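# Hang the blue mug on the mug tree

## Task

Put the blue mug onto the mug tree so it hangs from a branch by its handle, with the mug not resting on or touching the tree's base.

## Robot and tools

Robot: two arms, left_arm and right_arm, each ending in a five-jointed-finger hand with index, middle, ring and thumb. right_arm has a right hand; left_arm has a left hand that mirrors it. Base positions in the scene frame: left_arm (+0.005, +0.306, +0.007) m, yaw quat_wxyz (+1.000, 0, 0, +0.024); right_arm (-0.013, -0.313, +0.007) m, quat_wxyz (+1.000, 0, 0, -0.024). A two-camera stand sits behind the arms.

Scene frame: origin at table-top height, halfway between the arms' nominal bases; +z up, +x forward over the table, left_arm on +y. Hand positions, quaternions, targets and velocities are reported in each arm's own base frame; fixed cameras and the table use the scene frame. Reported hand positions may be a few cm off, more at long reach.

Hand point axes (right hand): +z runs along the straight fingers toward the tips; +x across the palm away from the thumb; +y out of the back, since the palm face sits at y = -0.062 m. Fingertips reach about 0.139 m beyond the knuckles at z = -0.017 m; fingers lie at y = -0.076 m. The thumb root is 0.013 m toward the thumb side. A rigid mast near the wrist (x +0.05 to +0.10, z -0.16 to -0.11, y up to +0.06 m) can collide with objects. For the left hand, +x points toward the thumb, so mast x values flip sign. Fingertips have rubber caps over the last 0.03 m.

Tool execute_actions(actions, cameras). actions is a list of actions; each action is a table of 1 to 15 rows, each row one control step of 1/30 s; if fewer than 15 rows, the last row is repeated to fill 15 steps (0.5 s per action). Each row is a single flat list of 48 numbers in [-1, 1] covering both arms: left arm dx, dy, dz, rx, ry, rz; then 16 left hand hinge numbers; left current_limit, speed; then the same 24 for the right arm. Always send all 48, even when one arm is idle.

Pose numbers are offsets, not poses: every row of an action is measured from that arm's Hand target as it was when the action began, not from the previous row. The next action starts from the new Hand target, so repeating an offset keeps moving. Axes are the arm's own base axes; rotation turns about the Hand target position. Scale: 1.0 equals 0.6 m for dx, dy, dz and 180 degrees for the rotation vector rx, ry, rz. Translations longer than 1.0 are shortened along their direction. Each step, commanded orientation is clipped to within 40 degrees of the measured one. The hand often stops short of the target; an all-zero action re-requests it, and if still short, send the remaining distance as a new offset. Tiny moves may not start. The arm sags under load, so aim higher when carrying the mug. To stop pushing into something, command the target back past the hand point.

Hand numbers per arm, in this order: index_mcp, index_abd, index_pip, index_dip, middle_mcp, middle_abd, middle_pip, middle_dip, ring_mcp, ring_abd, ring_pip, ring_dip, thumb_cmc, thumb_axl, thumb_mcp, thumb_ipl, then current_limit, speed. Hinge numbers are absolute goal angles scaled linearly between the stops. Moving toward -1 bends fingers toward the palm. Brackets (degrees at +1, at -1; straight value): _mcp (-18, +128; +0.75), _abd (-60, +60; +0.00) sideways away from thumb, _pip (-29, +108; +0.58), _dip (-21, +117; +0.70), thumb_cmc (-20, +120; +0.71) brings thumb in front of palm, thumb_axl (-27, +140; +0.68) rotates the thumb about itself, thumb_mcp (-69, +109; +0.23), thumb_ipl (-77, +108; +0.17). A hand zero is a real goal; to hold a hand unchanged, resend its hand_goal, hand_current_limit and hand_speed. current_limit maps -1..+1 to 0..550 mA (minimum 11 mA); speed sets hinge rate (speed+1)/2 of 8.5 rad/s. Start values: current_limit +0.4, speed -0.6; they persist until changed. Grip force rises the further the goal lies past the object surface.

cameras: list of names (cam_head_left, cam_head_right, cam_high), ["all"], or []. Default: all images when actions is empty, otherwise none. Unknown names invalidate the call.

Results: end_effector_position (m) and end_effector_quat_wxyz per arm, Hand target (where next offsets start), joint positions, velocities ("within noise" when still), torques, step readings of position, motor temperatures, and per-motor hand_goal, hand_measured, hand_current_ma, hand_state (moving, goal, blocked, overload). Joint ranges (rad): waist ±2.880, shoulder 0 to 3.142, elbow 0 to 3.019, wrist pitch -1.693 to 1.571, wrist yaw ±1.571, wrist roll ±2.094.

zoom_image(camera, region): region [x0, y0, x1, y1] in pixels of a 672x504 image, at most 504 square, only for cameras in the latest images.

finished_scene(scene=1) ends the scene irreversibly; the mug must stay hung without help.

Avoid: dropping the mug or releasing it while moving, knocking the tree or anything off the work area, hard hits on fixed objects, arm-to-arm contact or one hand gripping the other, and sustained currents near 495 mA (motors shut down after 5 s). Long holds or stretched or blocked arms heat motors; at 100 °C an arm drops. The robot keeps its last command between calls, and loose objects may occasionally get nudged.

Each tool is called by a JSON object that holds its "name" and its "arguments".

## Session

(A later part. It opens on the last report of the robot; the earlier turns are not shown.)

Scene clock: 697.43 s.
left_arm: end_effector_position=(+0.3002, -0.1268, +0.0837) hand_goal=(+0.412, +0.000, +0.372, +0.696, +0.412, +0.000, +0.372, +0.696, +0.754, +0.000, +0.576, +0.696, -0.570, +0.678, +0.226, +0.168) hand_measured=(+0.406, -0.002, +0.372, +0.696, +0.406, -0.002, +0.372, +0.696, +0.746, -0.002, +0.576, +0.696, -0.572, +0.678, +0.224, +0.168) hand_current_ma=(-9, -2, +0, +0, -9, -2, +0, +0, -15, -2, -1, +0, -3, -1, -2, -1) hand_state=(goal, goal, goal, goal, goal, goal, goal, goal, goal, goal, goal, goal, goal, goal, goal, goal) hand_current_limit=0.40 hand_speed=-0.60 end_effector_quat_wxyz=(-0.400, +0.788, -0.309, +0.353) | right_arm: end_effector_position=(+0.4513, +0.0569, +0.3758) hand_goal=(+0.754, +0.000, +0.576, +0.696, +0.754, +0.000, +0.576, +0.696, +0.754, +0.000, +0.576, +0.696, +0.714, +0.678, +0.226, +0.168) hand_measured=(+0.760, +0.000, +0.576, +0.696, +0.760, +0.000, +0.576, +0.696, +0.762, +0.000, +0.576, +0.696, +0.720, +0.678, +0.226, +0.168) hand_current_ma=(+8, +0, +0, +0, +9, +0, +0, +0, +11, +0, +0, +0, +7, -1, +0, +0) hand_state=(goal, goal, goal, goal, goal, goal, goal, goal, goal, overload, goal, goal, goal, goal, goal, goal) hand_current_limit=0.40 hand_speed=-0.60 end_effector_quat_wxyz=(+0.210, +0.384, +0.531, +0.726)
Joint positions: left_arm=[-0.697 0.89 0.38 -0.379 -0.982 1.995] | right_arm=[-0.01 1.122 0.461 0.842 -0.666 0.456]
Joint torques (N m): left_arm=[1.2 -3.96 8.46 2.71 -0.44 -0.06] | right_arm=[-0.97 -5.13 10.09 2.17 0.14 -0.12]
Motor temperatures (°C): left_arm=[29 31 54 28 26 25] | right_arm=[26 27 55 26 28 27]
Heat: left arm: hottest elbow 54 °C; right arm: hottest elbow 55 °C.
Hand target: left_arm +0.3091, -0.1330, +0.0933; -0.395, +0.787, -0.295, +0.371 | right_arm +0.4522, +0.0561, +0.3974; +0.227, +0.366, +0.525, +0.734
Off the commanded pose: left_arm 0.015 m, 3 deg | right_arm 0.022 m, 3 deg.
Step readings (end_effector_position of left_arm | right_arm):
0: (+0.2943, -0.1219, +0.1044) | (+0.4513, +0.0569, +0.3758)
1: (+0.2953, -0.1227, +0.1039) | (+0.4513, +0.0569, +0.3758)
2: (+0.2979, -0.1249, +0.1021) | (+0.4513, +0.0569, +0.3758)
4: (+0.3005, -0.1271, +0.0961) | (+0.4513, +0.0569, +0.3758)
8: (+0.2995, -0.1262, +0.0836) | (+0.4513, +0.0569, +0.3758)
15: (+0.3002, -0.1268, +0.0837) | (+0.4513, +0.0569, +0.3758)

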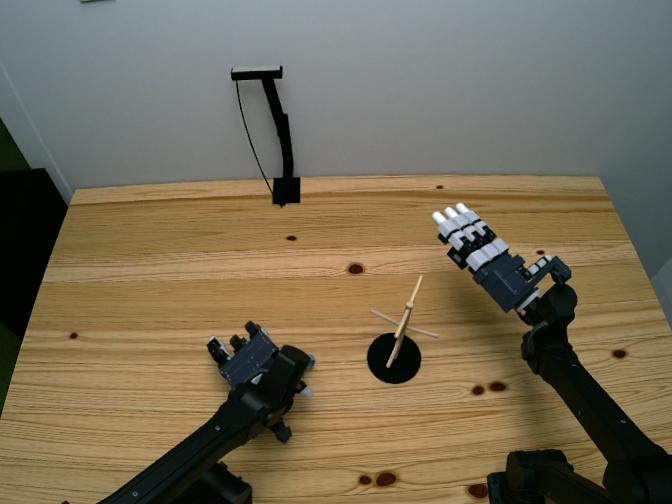

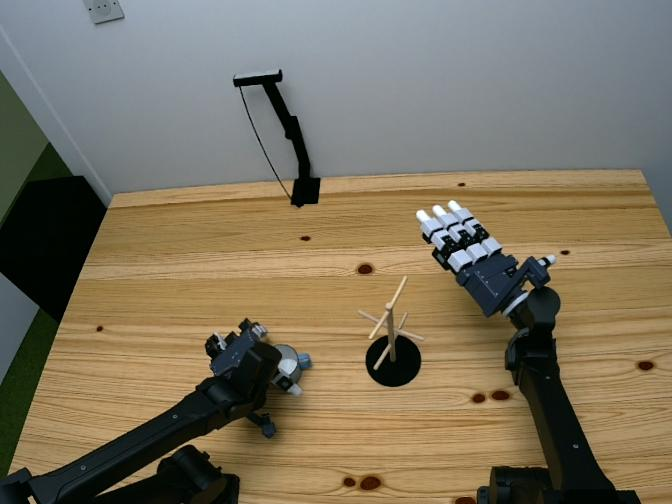

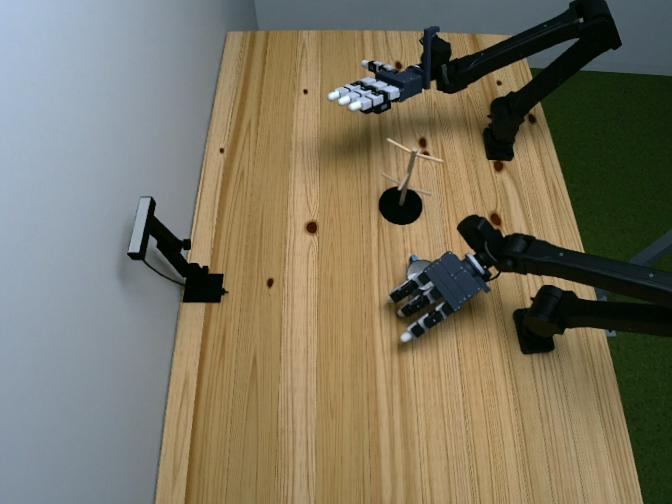

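{"name": "execute_actions", "arguments": {"actions": [[[-0.006,0.003,-0.021,0,0,0,0.411,0,0.372,0.696,0.411,0,0.372,0.696,0.754,0,0.576,0.696,-0.571,0.678,0.226,0.168,0.4,-0.6,0,0,0,0,0,0,0.754,0,0.576,0.696,0.754,0,0.576,0.696,0.754,0,0.576,0.696,0.714,0.678,0.226,0.168,0.4,-0.6]],[[0,0,0,0,0,0,0.2,0,0.372,0.696,0.2,0,0.372,0.696,0.754,0,0.576,0.696,-0.571,0.678,0.09,0.168,0.4,-0.8,0,0,0,0,0,0,0.754,0,0.576,0.696,0.754,0,0.576,0.696,0.754,0,0.576,0.696,0.714,0.678,0.226,0.168,0.4,-0.6]]], "cameras": ["all"]}}

{"name": "zoom_image", "arguments": {"camera": "cam_high", "region": [370, 210, 530, 350]}}

{"name": "zoom_image", "arguments": {"camera": "cam_head_right", "region": [180, 300, 340, 440]}}

Scene clock: 708.63 s.
left_arm: end_effector_position=(+0.2973, -0.1244, +0.0733) hand_goal=(+0.200, +0.000, +0.372, +0.696, +0.200, +0.000, +0.372, +0.696, +0.754, +0.000, +0.576, +0.696, -0.570, +0.678, +0.090, +0.168) hand_measured=(+0.198, -0.002, +0.372, +0.696, +0.198, -0.002, +0.372, +0.696, +0.746, -0.002, +0.576, +0.696, -0.572, +0.678, +0.090, +0.168) hand_current_ma=(-1, -2, +0, +0, -2, -2, +0, +0, -15, -2, -1, +0, -3, -1, +1, -1) hand_state=(goal, goal, goal, goal, goal, goal, goal, goal, goal, goal, goal, goal, goal, goal, goal, goal) hand_current_limit=0.40 hand_speed=-0.80 end_effector_quat_wxyz=(-0.399, +0.788, -0.308, +0.354) | right_arm: end_effector_position=(+0.4513, +0.0569, +0.3758) hand_goal=(+0.754, +0.000, +0.576, +0.696, +0.754, +0.000, +0.576, +0.696, +0.754, +0.000, +0.576, +0.696, +0.714, +0.678, +0.226, +0.168) hand_measured=(+0.760, +0.000, +0.576, +0.696, +0.760, +0.000, +0.576, +0.696, +0.762, +0.000, +0.576, +0.696, +0.720, +0.678, +0.226, +0.168) hand_current_ma=(+8, +0, +0, +0, +9, +0, +0, +0, +11, +0, +0, +0, +7, -1, +0, +0) hand_state=(goal, goal, goal, goal, goal, goal, goal, goal, goal, overload, goal, goal, goal, goal, goal, goal) hand_current_limit=0.40 hand_speed=-0.60 end_effector_quat_wxyz=(+0.210, +0.384, +0.531, +0.726)
Joint positions: left_arm=[-0.697 0.898 0.351 -0.337 -0.982 1.995] | right_arm=[-0.01 1.122 0.461 0.842 -0.666 0.456]
Joint torques (N m): left_arm=[0.79 -3.19 8.21 2.7 -0.51 -0.14] | right_arm=[-0.91 -5.25 10.03 2.14 0.11 -0.13]
Motor temperatures (°C): left_arm=[29 30 53 28 26 25] | right_arm=[26 27 55 26 28 27]
Heat: left arm: hottest elbow 53 °C; right arm: hottest elbow 55 °C.
Hand target: left_arm +0.3055, -0.1311, +0.0806; -0.395, +0.787, -0.295, +0.370 | right_arm +0.4522, +0.0561, +0.3974; +0.227, +0.366, +0.525, +0.734
Off the commanded pose: left_arm 0.013 m, 2 deg | right_arm 0.022 m, 3 deg.
Step readings (end_effector_position of left_arm | right_arm):
0: (+0.3002, -0.1268, +0.0837) | (+0.4513, +0.0569, +0.3758)
1: (+0.3004, -0.1270, +0.0834) | (+0.4513, +0.0569, +0.3758)
2: (+0.3009, -0.1274, +0.0827) | (+0.4513, +0.0569, +0.3758)
4: (+0.2998, -0.1265, +0.0792) | (+0.4513, +0.0569, +0.3758)
8: (+0.2970, -0.1241, +0.0732) | (+0.4513, +0.0569, +0.3758)
15: (+0.2973, -0.1244, +0.0733) | (+0.4513, +0.0569, +0.3758)
16: (+0.2973, -0.1244, +0.0733) | (+0.4513, +0.0569, +0.3758)
17: (+0.2973, -0.1244, +0.0733) | (+0.4513, +0.0569, +0.3758)
19: (+0.2973, -0.1244, +0.0733) | (+0.4513, +0.0569, +0.3758)
23: (+0.2973, -0.1244, +0.0733) | (+0.4513, +0.0569, +0.3758)
30: (+0.2973, -0.1244, +0.0733) | (+0.4513, +0.0569, +0.3758)

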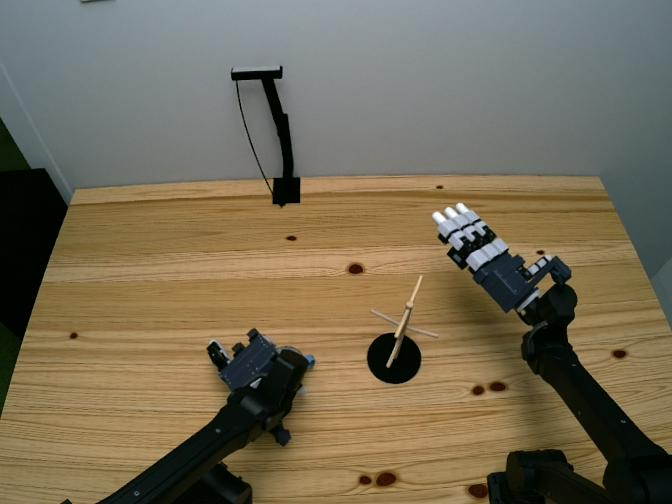

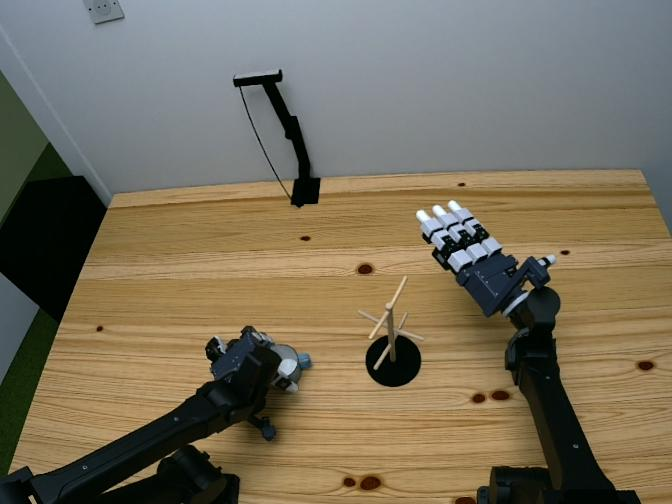

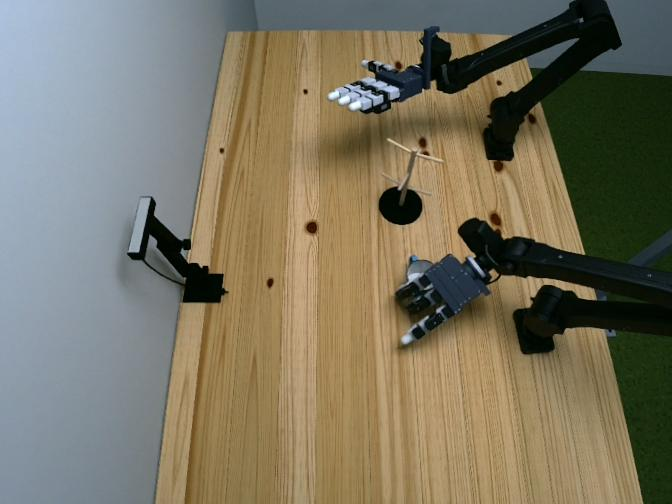

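Scaled by 3.150 from the camera's 672x504 image, which has a finer 960x720 frame.

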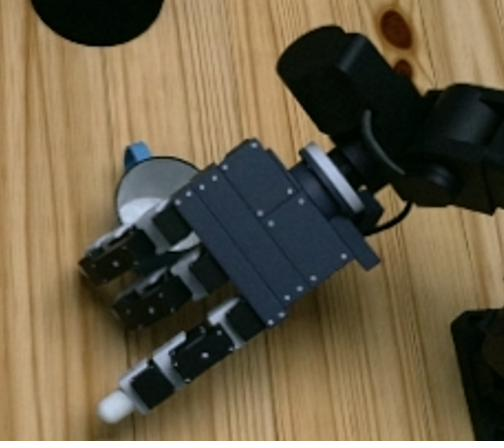

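Scaled by 3.150 from the camera's 672x504 image, which has a finer 960x720 frame.

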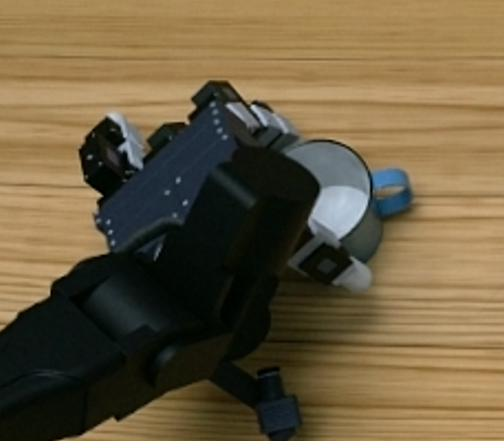

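{"name": "execute_actions", "arguments": {"actions": [[[0,0,0,0,0,0,0.1,0,0.372,0.696,0.1,0,0.372,0.696,0.754,0,0.576,0.696,-0.571,0.678,0.0,0.168,0.2,-0.85,0,0,0,0,0,0,0.754,0,0.576,0.696,0.754,0,0.576,0.696,0.754,0,0.576,0.696,0.714,0.678,0.226,0.168,0.4,-0.6]]], "cameras": ["all"]}}

{"name": "zoom_image", "arguments": {"camera": "cam_head_right", "region": [180, 300, 340, 440]}}

{"name": "zoom_image", "arguments": {"camera": "cam_high", "region": [370, 230, 470, 330]}}

Scene clock: 716.00 s.
left_arm: end_effector_position=(+0.2973, -0.1244, +0.0733) hand_goal=(+0.100, +0.000, +0.372, +0.696, +0.100, +0.000, +0.372, +0.696, +0.754, +0.000, +0.576, +0.696, -0.570, +0.678, +0.000, +0.168) hand_measured=(+0.100, -0.002, +0.372, +0.696, +0.102, -0.002, +0.372, +0.696, +0.746, -0.002, +0.576, +0.696, -0.572, +0.678, +0.004, +0.168) hand_current_ma=(+0, -2, +0, +0, +1, -2, +0, +0, -15, -2, -1, +0, -3, -1, +5, -1) hand_state=(goal, goal, goal, goal, goal, goal, goal, goal, goal, goal, goal, goal, goal, goal, goal, goal) hand_current_limit=0.20 hand_speed=-0.85 end_effector_quat_wxyz=(-0.399, +0.788, -0.308, +0.354) | right_arm: end_effector_position=(+0.4513, +0.0569, +0.3758) hand_goal=(+0.754, +0.000, +0.576, +0.696, +0.754, +0.000, +0.576, +0.696, +0.754, +0.000, +0.576, +0.696, +0.714, +0.678, +0.226, +0.168) hand_measured=(+0.760, +0.000, +0.576, +0.696, +0.760, +0.000, +0.576, +0.696, +0.762, +0.000, +0.576, +0.696, +0.720, +0.678, +0.226, +0.168) hand_current_ma=(+8, +0, +0, +0, +9, +0, +0, +0, +11, +0, +0, +0, +7, -1, +0, +0) hand_state=(goal, goal, goal, goal, goal, goal, goal, goal, goal, overload, goal, goal, goal, goal, goal, goal) hand_current_limit=0.40 hand_speed=-0.60 end_effector_quat_wxyz=(+0.210, +0.384, +0.531, +0.726)
Joint positions: left_arm=[-0.697 0.898 0.351 -0.337 -0.982 1.995] | right_arm=[-0.01 1.122 0.461 0.842 -0.666 0.456]
Joint torques (N m): left_arm=[0.79 -3.19 8.21 2.74 -0.51 -0.15] | right_arm=[-1.03 -5.13 9.98 2.07 0.14 -0.14]
Motor temperatures (°C): left_arm=[29 30 53 28 26 25] | right_arm=[26 27 55 26 28 27]
Heat: left arm: hottest elbow 53 °C; right arm: hottest elbow 55 °C.
Hand target: left_arm +0.3055, -0.1311, +0.0806; -0.395, +0.787, -0.295, +0.370 | right_arm +0.4522, +0.0561, +0.3974; +0.227, +0.366, +0.525, +0.734
Off the commanded pose: left_arm 0.013 m, 2 deg | right_arm 0.022 m, 3 deg.
Step readings (end_effector_position of left_arm | right_arm):
0: (+0.2973, -0.1244, +0.0733) | (+0.4513, +0.0569, +0.3758)
1: (+0.2973, -0.1244, +0.0733) | (+0.4513, +0.0569, +0.3758)
2: (+0.2973, -0.1244, +0.0733) | (+0.4513, +0.0569, +0.3758)
4: (+0.2973, -0.1244, +0.0733) | (+0.4513, +0.0569, +0.3758)
8: (+0.2973, -0.1244, +0.0733) | (+0.4513, +0.0569, +0.3758)
15: (+0.2973, -0.1244, +0.0733) | (+0.4513, +0.0569, +0.3758)

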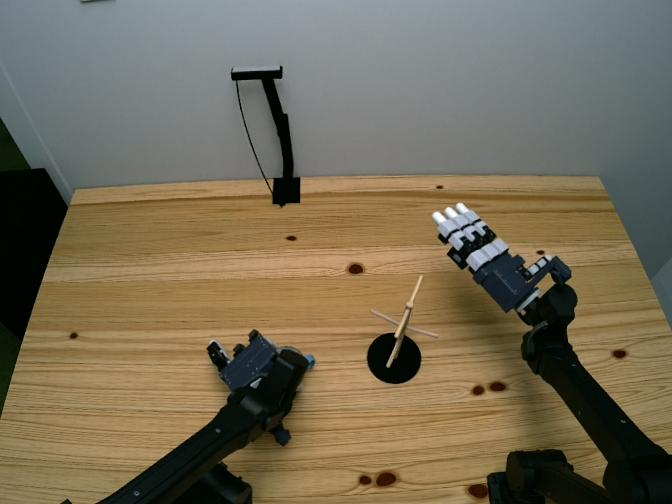

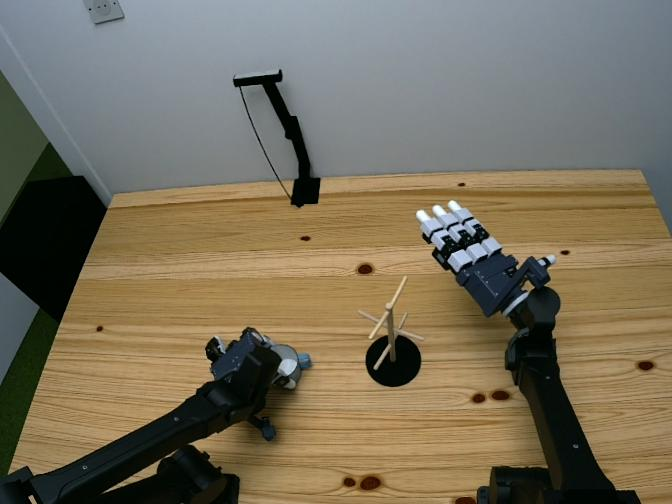

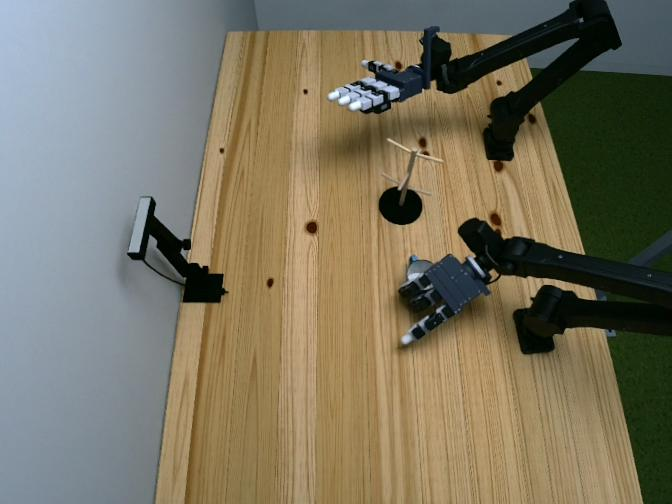

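Scaled by 3.150 from the camera's 672x504 image, which has a finer 960x720 frame.

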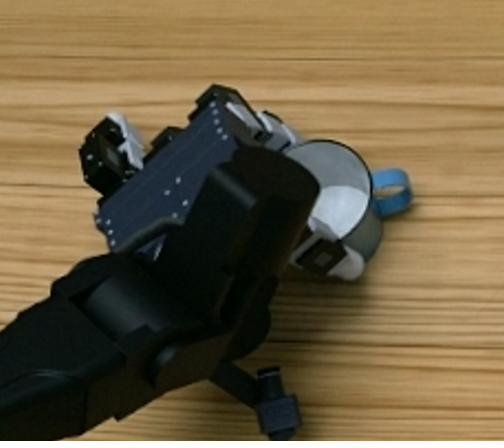

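Scaled by 5.040 from the camera's 672x504 image, which has a finer 960x720 frame.

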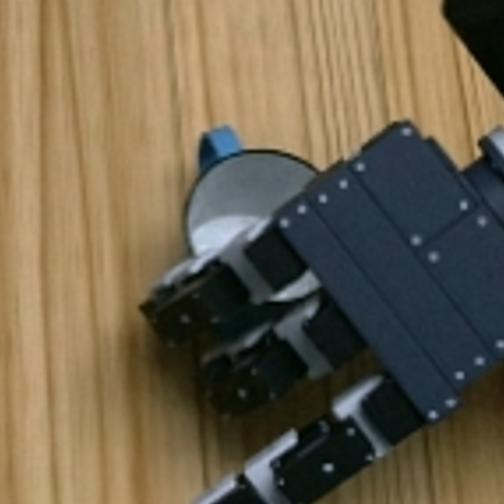

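{"name": "execute_actions", "arguments": {"actions": [[[0,0,0,0,0,0,0.03,0,0.372,0.696,0.03,0,0.372,0.696,0.754,0,0.576,0.696,-0.571,0.678,-0.07,0.168,0.2,-0.85,0,0,0,0,0,0,0.754,0,0.576,0.696,0.754,0,0.576,0.696,0.754,0,0.576,0.696,0.714,0.678,0.226,0.168,0.4,-0.6]]], "cameras": ["all"]}}

{"name": "zoom_image", "arguments": {"camera": "cam_head_right", "region": [230, 310, 330, 410]}}

{"name": "zoom_image", "arguments": {"camera": "cam_high", "region": [370, 230, 470, 330]}}

Scene clock: 723.50 s.
left_arm: end_effector_position=(+0.2975, -0.1246, +0.0736) hand_goal=(+0.030, +0.000, +0.372, +0.696, +0.030, +0.000, +0.372, +0.696, +0.754, +0.000, +0.576, +0.696, -0.570, +0.678, -0.070, +0.168) hand_measured=(+0.080, -0.002, +0.382, +0.696, +0.068, -0.002, +0.382, +0.700, +0.746, -0.002, +0.576, +0.696, -0.574, +0.678, -0.012, +0.180) hand_current_ma=(+147, -2, +16, +0, +103, -2, +18, +6, -15, -2, -1, +0, -5, -1, +234, +28) hand_state=(blocked, goal, goal, goal, blocked, goal, goal, goal, goal, goal, goal, goal, goal, goal, blocked, goal) hand_current_limit=0.20 hand_speed=-0.85 end_effector_quat_wxyz=(-0.399, +0.788, -0.307, +0.355) | right_arm: end_effector_position=(+0.4513, +0.0569, +0.3758) hand_goal=(+0.754, +0.000, +0.576, +0.696, +0.754, +0.000, +0.576, +0.696, +0.754, +0.000, +0.576, +0.696, +0.714, +0.678, +0.226, +0.168) hand_measured=(+0.760, +0.000, +0.576, +0.696, +0.760, +0.000, +0.576, +0.696, +0.762, +0.000, +0.576, +0.696, +0.720, +0.678, +0.226, +0.168) hand_current_ma=(+8, +0, +0, +0, +9, +0, +0, +0, +11, +0, +0, +0, +7, -1, +0, +0) hand_state=(goal, goal, goal, goal, goal, goal, goal, goal, goal, overload, goal, goal, goal, goal, goal, goal) hand_current_limit=0.40 hand_speed=-0.60 end_effector_quat_wxyz=(+0.210, +0.384, +0.531, +0.726)
Joint positions: left_arm=[-0.697 0.898 0.351 -0.336 -0.982 1.995] | right_arm=[-0.01 1.122 0.461 0.842 -0.666 0.456]
Joint torques (N m): left_arm=[0.79 -3.14 8.21 2.66 -0.5 -0.15] | right_arm=[-0.91 -5.3 10.04 2.09 0.11 -0.14]
Motor temperatures (°C): left_arm=[29 30 53 28 26 25] | right_arm=[26 27 55 26 28 27]
Heat: left arm: hottest elbow 53 °C; right arm: hottest elbow 55 °C.
Hand target: left_arm +0.3055, -0.1311, +0.0806; -0.395, +0.787, -0.295, +0.370 | right_arm +0.4522, +0.0561, +0.3974; +0.227, +0.366, +0.525, +0.734
Off the commanded pose: left_arm 0.013 m, 2 deg | right_arm 0.022 m, 3 deg.
Step readings (end_effector_position of left_arm | right_arm):
0: (+0.2973, -0.1244, +0.0733) | (+0.4513, +0.0569, +0.3758)
1: (+0.2973, -0.1244, +0.0733) | (+0.4513, +0.0569, +0.3758)
2: (+0.2973, -0.1244, +0.0733) | (+0.4513, +0.0569, +0.3758)
4: (+0.2975, -0.1246, +0.0736) | (+0.4513, +0.0569, +0.3758)
8: (+0.2975, -0.1246, +0.0736) | (+0.4513, +0.0569, +0.3758)
15: (+0.2975, -0.1246, +0.0736) | (+0.4513, +0.0569, +0.3758)

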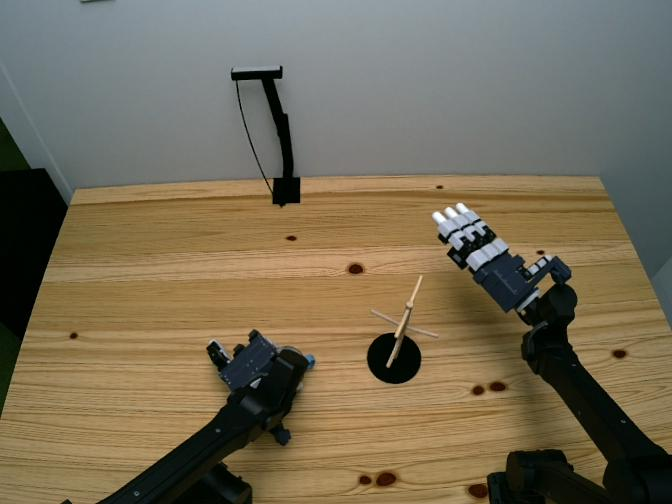

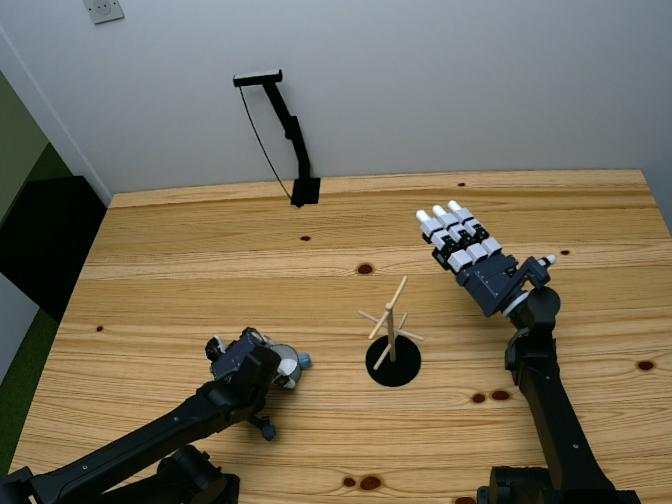

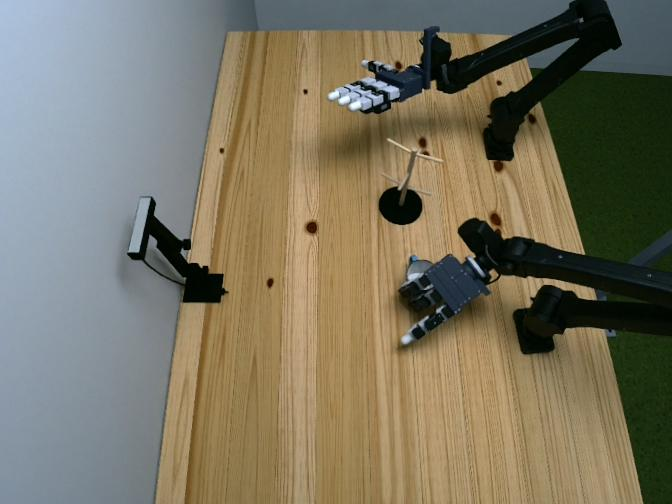

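Scaled by 5.040 from the camera's 672x504 image, which has a finer 960x720 frame.

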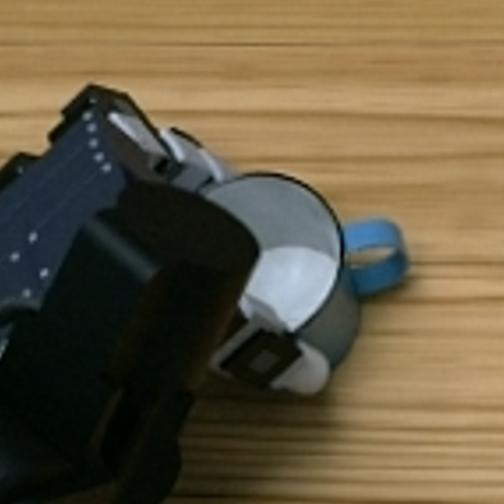

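Scaled by 5.040 from the camera's 672x504 image, which has a finer 960x720 frame.

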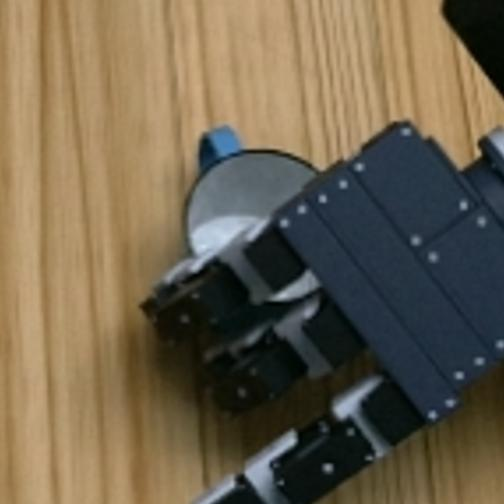

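{"name": "execute_actions", "arguments": {"actions": [[[0,0,0,0,0,0,-0.06,0,0.34,0.696,-0.06,0,0.34,0.696,0.754,0,0.576,0.696,-0.571,0.678,-0.16,0.13,0.4,-0.85,0,0,0,0,0,0,0.754,0,0.576,0.696,0.754,0,0.576,0.696,0.754,0,0.576,0.696,0.714,0.678,0.226,0.168,0.4,-0.6]]], "cameras": []}}

Scene clock: 730.37 s.
left_arm: end_effector_position=(+0.2978, -0.1248, +0.0738) hand_goal=(-0.060, +0.000, +0.340, +0.696, -0.060, +0.000, +0.340, +0.696, +0.754, +0.000, +0.576, +0.696, -0.570, +0.678, -0.160, +0.130) hand_measured=(+0.072, -0.002, +0.378, +0.696, -0.004, +0.000, +0.376, +0.702, +0.746, -0.002, +0.576, +0.696, -0.578, +0.678, -0.016, +0.178) hand_current_ma=(+385, -2, +100, +0, +171, +0, +90, +10, -15, -2, -1, +0, -13, -1, +385, +190) hand_state=(blocked, goal, blocked, goal, blocked, goal, blocked, goal, goal, goal, goal, goal, goal, goal, blocked, blocked) hand_current_limit=0.40 hand_speed=-0.85 end_effector_quat_wxyz=(-0.399, +0.788, -0.307, +0.355) | right_arm: end_effector_position=(+0.4513, +0.0569, +0.3758) hand_goal=(+0.754, +0.000, +0.576, +0.696, +0.754, +0.000, +0.576, +0.696, +0.754, +0.000, +0.576, +0.696, +0.714, +0.678, +0.226, +0.168) hand_measured=(+0.760, +0.000, +0.576, +0.696, +0.760, +0.000, +0.576, +0.696, +0.762, +0.000, +0.576, +0.696, +0.720, +0.678, +0.226, +0.168) hand_current_ma=(+8, +0, +0, +0, +9, +0, +0, +0, +11, +0, +0, +0, +7, -1, +0, +0) hand_state=(goal, goal, goal, goal, goal, goal, goal, goal, goal, overload, goal, goal, goal, goal, goal, goal) hand_current_limit=0.40 hand_speed=-0.60 end_effector_quat_wxyz=(+0.210, +0.384, +0.531, +0.726)
Joint positions: left_arm=[-0.697 0.898 0.351 -0.334 -0.982 1.995] | right_arm=[-0.01 1.122 0.461 0.842 -0.666 0.456]
Joint torques (N m): left_arm=[0.79 -3.19 8.23 2.62 -0.5 -0.14] | right_arm=[-0.97 -5.19 10.04 2.09 0.13 -0.14]
Motor temperatures (°C): left_arm=[29 30 53 28 26 25] | right_arm=[26 27 55 26 28 27]
Heat: left arm: hottest elbow 53 °C; right arm: hottest elbow 55 °C.
Hand target: left_arm +0.3055, -0.1311, +0.0806; -0.395, +0.787, -0.295, +0.370 | right_arm +0.4522, +0.0561, +0.3974; +0.227, +0.366, +0.525, +0.734
Off the commanded pose: left_arm 0.012 m, 2 deg | right_arm 0.022 m, 3 deg.
Step readings (end_effector_position of left_arm | right_arm):
0: (+0.2975, -0.1246, +0.0736) | (+0.4513, +0.0569, +0.3758)
1: (+0.2975, -0.1246, +0.0736) | (+0.4513, +0.0569, +0.3758)
2: (+0.2975, -0.1246, +0.0736) | (+0.4513, +0.0569, +0.3758)
4: (+0.2978, -0.1248, +0.0738) | (+0.4513, +0.0569, +0.3758)
8: (+0.2978, -0.1248, +0.0738) | (+0.4513, +0.0569, +0.3758)
15: (+0.2978, -0.1248, +0.0738) | (+0.4513, +0.0569, +0.3758)
No camera images: "cameras" was empty.

{"name": "execute_actions", "arguments": {"actions": [], "cameras": ["all"]}}

{"name": "zoom_image", "arguments": {"camera": "cam_head_right", "region": [230, 310, 330, 410]}}

{"name": "zoom_image", "arguments": {"camera": "cam_high", "region": [370, 230, 470, 330]}}

Scene clock: 734.40 s.
left_arm: end_effector_position=(+0.2978, -0.1248, +0.0738) hand_goal=(-0.060, +0.000, +0.340, +0.696, -0.060, +0.000, +0.340, +0.696, +0.754, +0.000, +0.576, +0.696, -0.570, +0.678, -0.160, +0.130) hand_measured=(+0.072, -0.002, +0.378, +0.696, -0.004, +0.000, +0.376, +0.702, +0.746, -0.002, +0.576, +0.696, -0.578, +0.678, -0.016, +0.178) hand_current_ma=(+385, -2, +100, +0, +171, +0, +90, +10, -15, -2, -1, +0, -13, -1, +385, +190) hand_state=(blocked, goal, blocked, goal, blocked, goal, blocked, goal, goal, goal, goal, goal, goal, goal, blocked, blocked) hand_current_limit=0.40 hand_speed=-0.85 end_effector_quat_wxyz=(-0.399, +0.788, -0.307, +0.355) | right_arm: end_effector_position=(+0.4513, +0.0569, +0.3758) hand_goal=(+0.754, +0.000, +0.576, +0.696, +0.754, +0.000, +0.576, +0.696, +0.754, +0.000, +0.576, +0.696, +0.714, +0.678, +0.226, +0.168) hand_measured=(+0.760, +0.000, +0.576, +0.696, +0.760, +0.000, +0.576, +0.696, +0.762, +0.000, +0.576, +0.696, +0.720, +0.678, +0.226, +0.168) hand_current_ma=(+8, +0, +0, +0, +9, +0, +0, +0, +11, +0, +0, +0, +7, -1, +0, +0) hand_state=(goal, goal, goal, goal, goal, goal, goal, goal, goal, overload, goal, goal, goal, goal, goal, goal) hand_current_limit=0.40 hand_speed=-0.60 end_effector_quat_wxyz=(+0.210, +0.384, +0.531, +0.726)
Joint positions: left_arm=[-0.697 0.898 0.351 -0.334 -0.982 1.995] | right_arm=[-0.01 1.122 0.461 0.842 -0.666 0.456]
Joint velocities: within noise
Joint torques (N m): left_arm=[0.79 -3.14 8.21 2.62 -0.5 -0.15] | right_arm=[-0.73 -5.13 10.02 2.15 0.13 -0.15]
Motor temperatures (°C): left_arm=[29 30 53 28 26 25] | right_arm=[26 27 55 26 28 27]
Heat: left arm: hottest elbow 53 °C; right arm: hottest elbow 55 °C.
Hand target: left_arm +0.3055, -0.1311, +0.0806; -0.395, +0.787, -0.295, +0.370 | right_arm +0.4522, +0.0561, +0.3974; +0.227, +0.366, +0.525, +0.734
Off the commanded pose: left_arm 0.012 m, 2 deg | right_arm 0.022 m, 3 deg.

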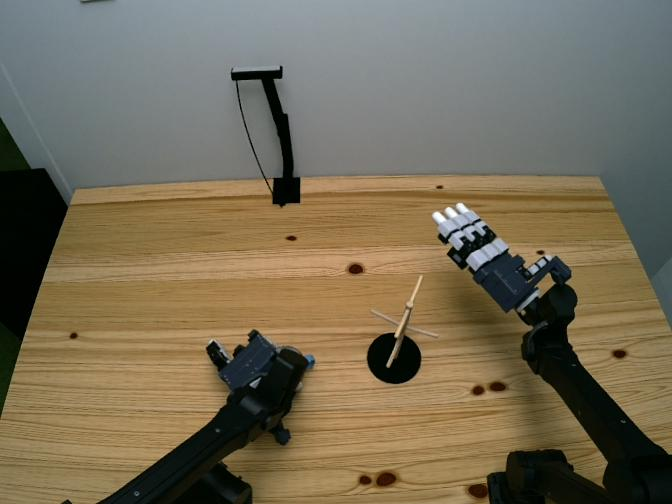

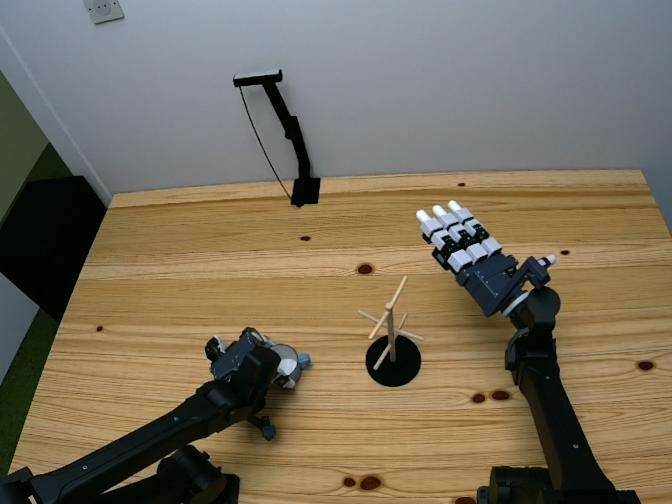

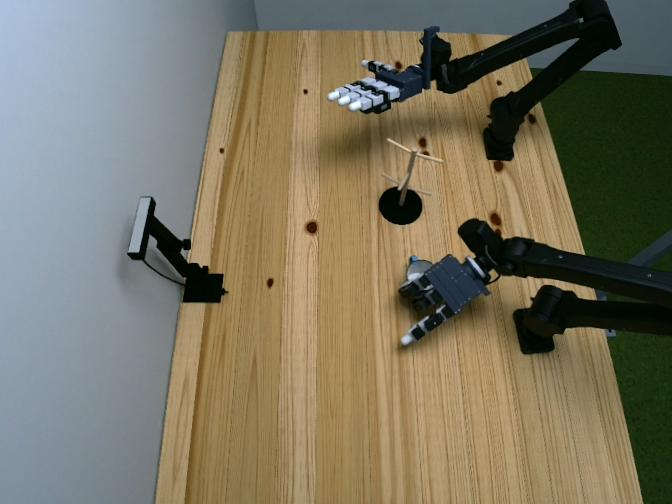

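Scaled by 5.040 from the camera's 672x504 image, which has a finer 960x720 frame.

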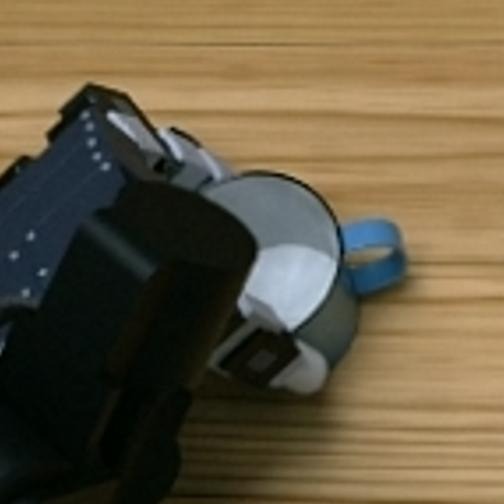

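Scaled by 5.040 from the camera's 672x504 image, which has a finer 960x720 frame.

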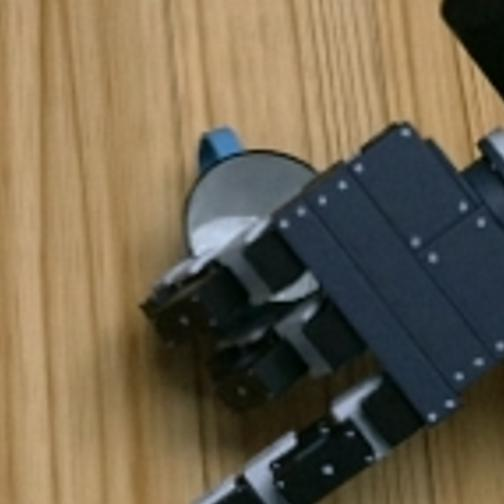

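{"name": "execute_actions", "arguments": {"actions": [[[0,0,0.04,0,0,0,-0.06,0,0.34,0.696,-0.06,0,0.34,0.696,0.754,0,0.576,0.696,-0.571,0.678,-0.16,0.13,0.4,-0.85,0,0,0,0,0,0,0.754,0,0.576,0.696,0.754,0,0.576,0.696,0.754,0,0.576,0.696,0.714,0.678,0.226,0.168,0.4,-0.6]],[[0,0,0.06,0,0,0,-0.06,0,0.34,0.696,-0.06,0,0.34,0.696,0.754,0,0.576,0.696,-0.571,0.678,-0.16,0.13,0.4,-0.85,0,0,0,0,0,0,0.754,0,0.576,0.696,0.754,0,0.576,0.696,0.754,0,0.576,0.696,0.714,0.678,0.226,0.168,0.4,-0.6]]], "cameras": ["all"]}}

{"name": "zoom_image", "arguments": {"camera": "cam_head_right", "region": [200, 290, 340, 410]}}

{"name": "zoom_image", "arguments": {"camera": "cam_high", "region": [370, 230, 470, 330]}}

Scene clock: 743.63 s.
left_arm: end_effector_position=(+0.2897, -0.1188, +0.1081) hand_goal=(-0.060, +0.000, +0.340, +0.696, -0.060, +0.000, +0.340, +0.696, +0.754, +0.000, +0.576, +0.696, -0.570, +0.678, -0.160, +0.130) hand_measured=(+0.050, +0.002, +0.378, +0.696, -0.030, -0.010, +0.362, +0.702, +0.746, -0.002, +0.576, +0.696, -0.586, +0.676, -0.016, +0.178) hand_current_ma=(+385, +1, +100, +1, +79, -15, +50, +10, -16, -2, -1, +0, -33, -1, +385, +190) hand_state=(blocked, goal, blocked, goal, blocked, goal, blocked, goal, goal, goal, goal, goal, goal, goal, blocked, blocked) hand_current_limit=0.40 hand_speed=-0.85 end_effector_quat_wxyz=(-0.403, +0.786, -0.322, +0.342) | right_arm: end_effector_position=(+0.4513, +0.0569, +0.3758) hand_goal=(+0.754, +0.000, +0.576, +0.696, +0.754, +0.000, +0.576, +0.696, +0.754, +0.000, +0.576, +0.696, +0.714, +0.678, +0.226, +0.168) hand_measured=(+0.760, +0.000, +0.576, +0.696, +0.760, +0.000, +0.576, +0.696, +0.762, +0.000, +0.576, +0.696, +0.720, +0.678, +0.226, +0.168) hand_current_ma=(+8, +0, +0, +0, +9, +0, +0, +0, +11, +0, +0, +0, +7, -1, +0, +0) hand_state=(goal, goal, goal, goal, goal, goal, goal, goal, goal, overload, goal, goal, goal, goal, goal, goal) hand_current_limit=0.40 hand_speed=-0.60 end_effector_quat_wxyz=(+0.210, +0.384, +0.531, +0.726)
Joint positions: left_arm=[-0.697 0.797 0.423 -0.534 -0.977 2.012] | right_arm=[-0.01 1.122 0.461 0.842 -0.666 0.456]
Joint torques (N m): left_arm=[0.91 -4.13 12.41 1.06 -0.61 -0.28] | right_arm=[-0.91 -5.48 10.04 2.15 0.12 -0.14]
Motor temperatures (°C): left_arm=[29 30 53 28 26 25] | right_arm=[26 27 55 26 28 27]
Heat: left arm: hottest elbow 53 °C; right arm: hottest elbow 55 °C.
Hand target: left_arm +0.3056, -0.1312, +0.1408; -0.395, +0.787, -0.295, +0.371 | right_arm +0.4522, +0.0561, +0.3974; +0.227, +0.366, +0.525, +0.734
Off the commanded pose: left_arm 0.038 m, 5 deg | right_arm 0.022 m, 3 deg.
Step readings (end_effector_position of left_arm | right_arm):
0: (+0.2978, -0.1248, +0.0738) | (+0.4513, +0.0569, +0.3758)
1: (+0.2976, -0.1246, +0.0742) | (+0.4513, +0.0569, +0.3758)
2: (+0.2959, -0.1232, +0.0742) | (+0.4513, +0.0569, +0.3758)
4: (+0.2934, -0.1211, +0.0752) | (+0.4513, +0.0569, +0.3758)
8: (+0.2910, -0.1190, +0.0756) | (+0.4513, +0.0569, +0.3758)
15: (+0.2902, -0.1184, +0.0750) | (+0.4513, +0.0569, +0.3758)
16: (+0.2895, -0.1181, +0.0757) | (+0.4513, +0.0569, +0.3758)
17: (+0.2873, -0.1169, +0.0779) | (+0.4513, +0.0569, +0.3758)
19: (+0.2867, -0.1163, +0.0871) | (+0.4513, +0.0569, +0.3758)
23: (+0.2904, -0.1194, +0.1063) | (+0.4513, +0.0569, +0.3758)
30: (+0.2899, -0.1190, +0.1083) | (+0.4513, +0.0569, +0.3758)

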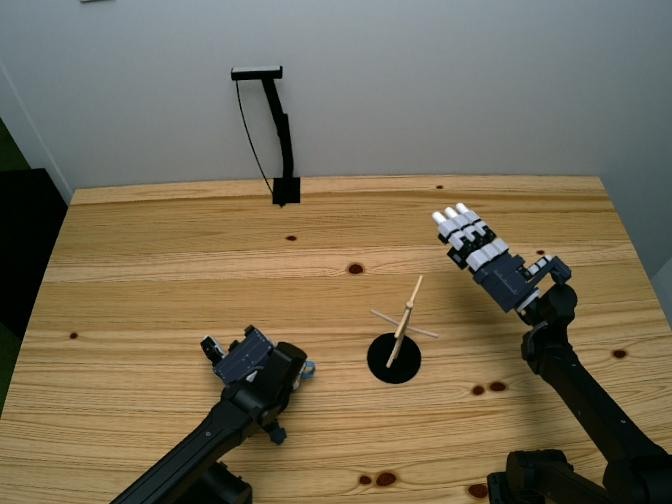

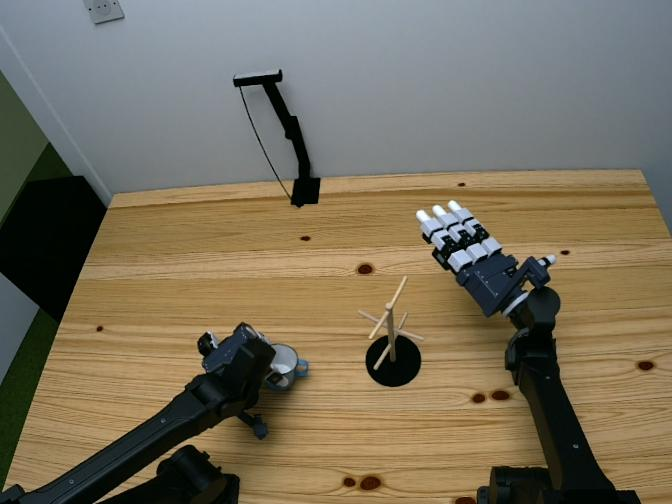

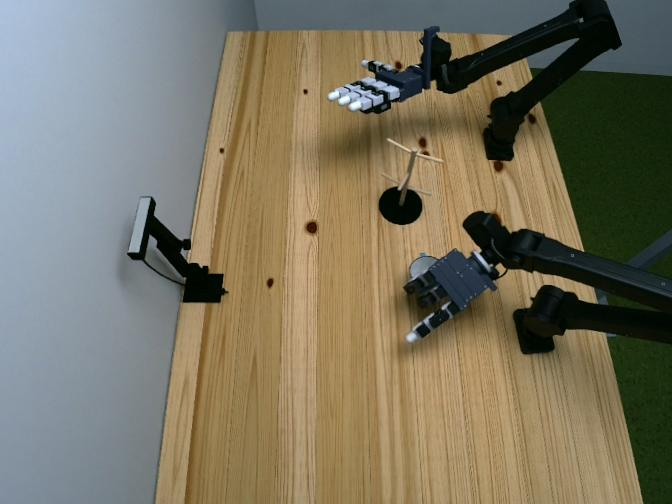

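Scaled by 3.600 from the camera's 672x504 image, which has a finer 960x720 frame.

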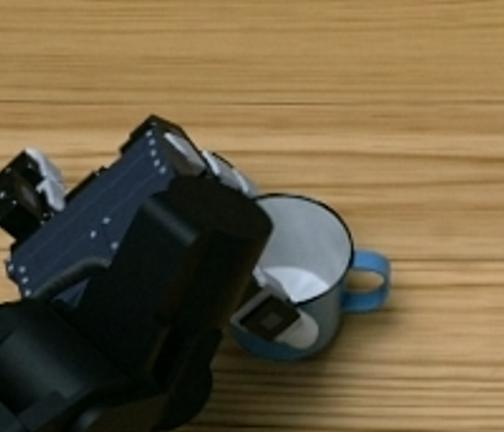

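Scaled by 5.040 from the camera's 672x504 image, which has a finer 960x720 frame.

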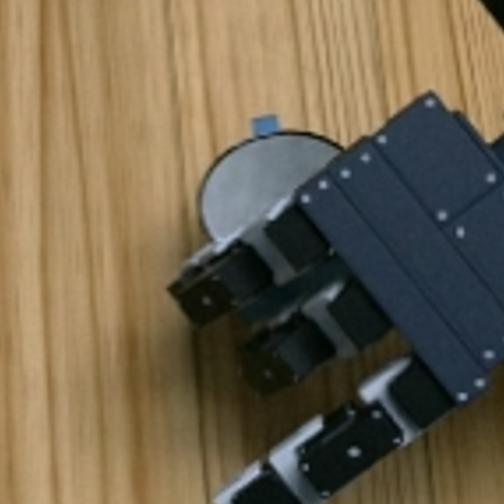

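{"name": "zoom_image", "arguments": {"camera": "cam_head_right", "region": [250, 330, 330, 400]}}

{"name": "zoom_image", "arguments": {"camera": "cam_head_left", "region": [250, 330, 330, 400]}}

{"name": "zoom_image", "arguments": {"camera": "cam_high", "region": [395, 240, 455, 310]}}

Scaled by 6.300 from the camera's 672x504 image, which has a finer 960x720 frame.

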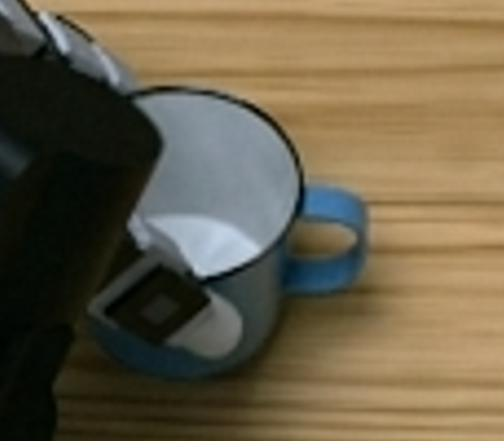

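Scaled by 6.300 from the camera's 672x504 image, which has a finer 960x720 frame.

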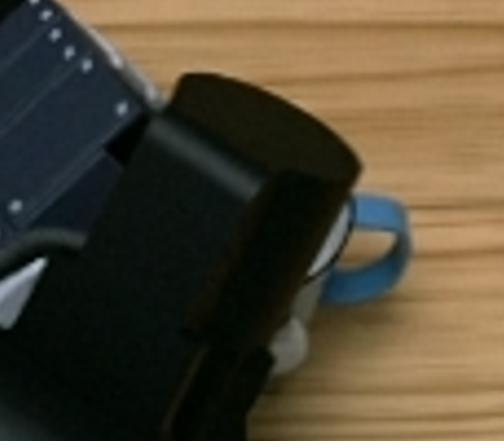

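Scaled by 7.200 from the camera's 672x504 image, which has a finer 960x720 frame.

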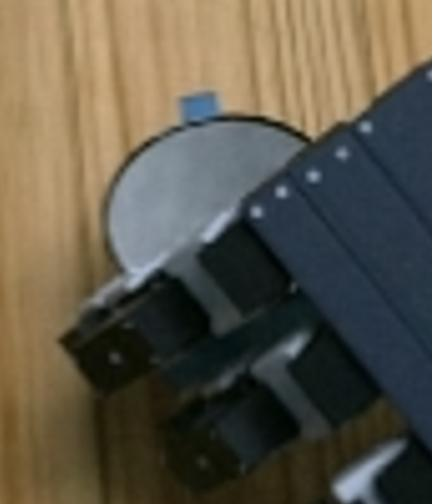

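{"name": "execute_actions", "arguments": {"actions": [[[0,0,0.03,0,0,0,-0.03,0,0.34,0.696,-0.13,0,0.34,0.696,0.754,0,0.576,0.696,-0.571,0.678,-0.16,0.13,0.4,-0.85,0,0,0,0,0,0,0.754,0,0.576,0.696,0.754,0,0.576,0.696,0.754,0,0.576,0.696,0.714,0.678,0.226,0.168,0.4,-0.6]]], "cameras": ["all"]}}

{"name": "zoom_image", "arguments": {"camera": "cam_head_right", "region": [250, 330, 330, 400]}}

{"name": "zoom_image", "arguments": {"camera": "cam_high", "region": [395, 240, 455, 310]}}

Scene clock: 792.27 s.
left_arm: end_effector_position=(+0.2929, -0.1216, +0.1281) hand_goal=(-0.030, +0.000, +0.340, +0.696, -0.130, +0.000, +0.340, +0.696, +0.754, +0.000, +0.576, +0.696, -0.570, +0.678, -0.160, +0.130) hand_measured=(-0.028, +0.000, +0.344, +0.700, -0.128, -0.006, +0.344, +0.698, +0.746, -0.002, +0.576, +0.696, -0.572, +0.678, -0.158, +0.132) hand_current_ma=(+1, +0, +4, +4, +3, -7, +5, +3, -16, -2, -1, +0, -1, +0, +4, +5) hand_state=(goal, goal, goal, goal, goal, goal, goal, goal, goal, goal, goal, goal, goal, goal, goal, goal) hand_current_limit=0.40 hand_speed=-0.85 end_effector_quat_wxyz=(-0.402, +0.786, -0.318, +0.346) | right_arm: end_effector_position=(+0.4513, +0.0569, +0.3758) hand_goal=(+0.754, +0.000, +0.576, +0.696, +0.754, +0.000, +0.576, +0.696, +0.754, +0.000, +0.576, +0.696, +0.714, +0.678, +0.226, +0.168) hand_measured=(+0.760, +0.000, +0.576, +0.696, +0.760, +0.000, +0.576, +0.696, +0.762, +0.000, +0.576, +0.696, +0.720, +0.678, +0.226, +0.168) hand_current_ma=(+8, +0, +0, +0, +9, +0, +0, +0, +11, +0, +0, +0, +7, -1, +0, +0) hand_state=(goal, goal, goal, goal, goal, goal, goal, goal, goal, overload, goal, goal, goal, goal, goal, goal) hand_current_limit=0.40 hand_speed=-0.60 end_effector_quat_wxyz=(+0.210, +0.384, +0.531, +0.726)
Joint positions: left_arm=[-0.697 0.779 0.468 -0.589 -0.977 2.009] | right_arm=[-0.01 1.122 0.461 0.842 -0.666 0.456]
Joint torques (N m): left_arm=[0.97 -4.31 12.3 0.88 -0.6 -0.26] | right_arm=[-0.91 -5.19 10 2.07 0.11 -0.14]
Motor temperatures (°C): left_arm=[29 30 60 27 27 25] | right_arm=[26 27 56 26 28 27]
Heat: left arm: hottest elbow 60 °C; right arm: hottest elbow 56 °C.
Hand target: left_arm +0.3056, -0.1312, +0.1588; -0.395, +0.787, -0.295, +0.371 | right_arm +0.4522, +0.0561, +0.3974; +0.227, +0.366, +0.525, +0.734
Off the commanded pose: left_arm 0.035 m, 4 deg | right_arm 0.022 m, 3 deg.
Step readings (end_effector_position of left_arm | right_arm):
0: (+0.2897, -0.1188, +0.1081) | (+0.4513, +0.0569, +0.3758)
1: (+0.2891, -0.1183, +0.1083) | (+0.4513, +0.0569, +0.3758)
2: (+0.2881, -0.1175, +0.1090) | (+0.4513, +0.0569, +0.3758)
4: (+0.2877, -0.1171, +0.1126) | (+0.4513, +0.0569, +0.3758)
8: (+0.2894, -0.1186, +0.1200) | (+0.4513, +0.0569, +0.3758)
15: (+0.2928, -0.1215, +0.1279) | (+0.4513, +0.0569, +0.3758)

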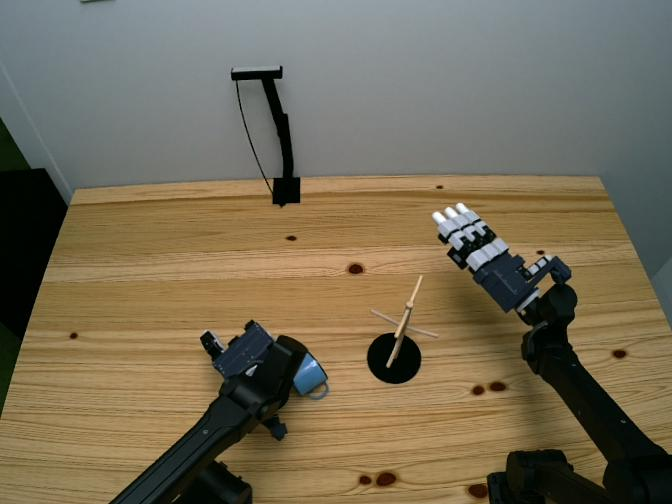

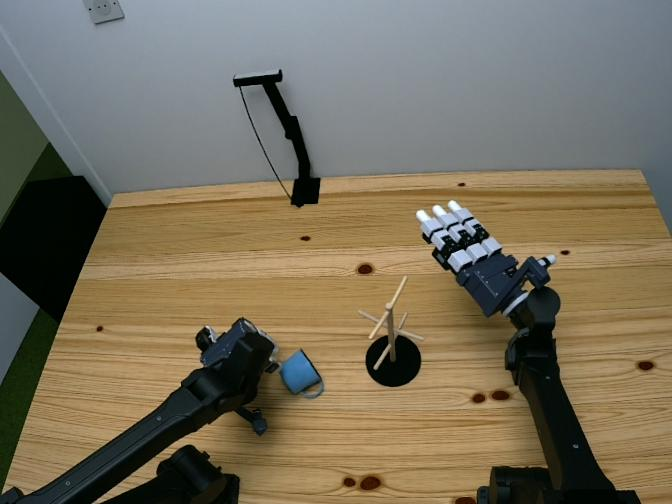

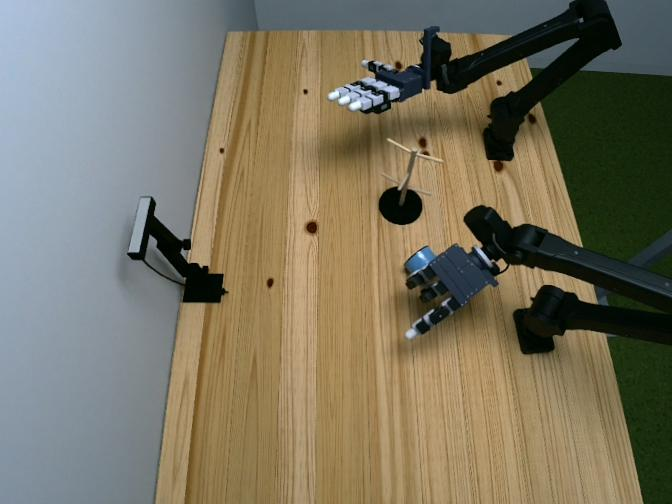

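Scaled by 6.300 from the camera's 672x504 image, which has a finer 960x720 frame.

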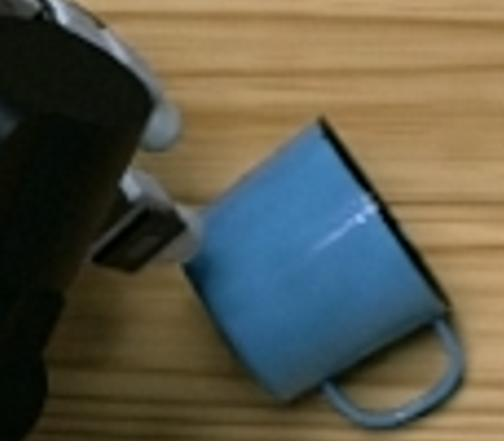

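Scaled by 7.200 from the camera's 672x504 image, which has a finer 960x720 frame.

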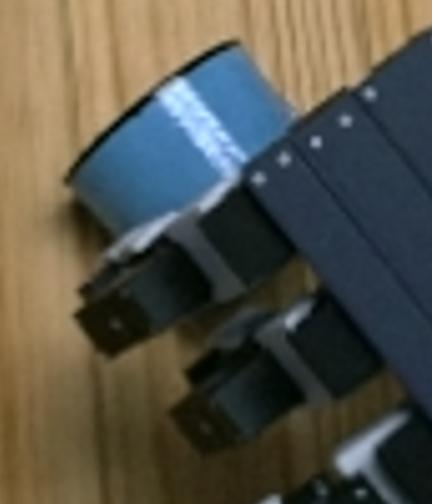

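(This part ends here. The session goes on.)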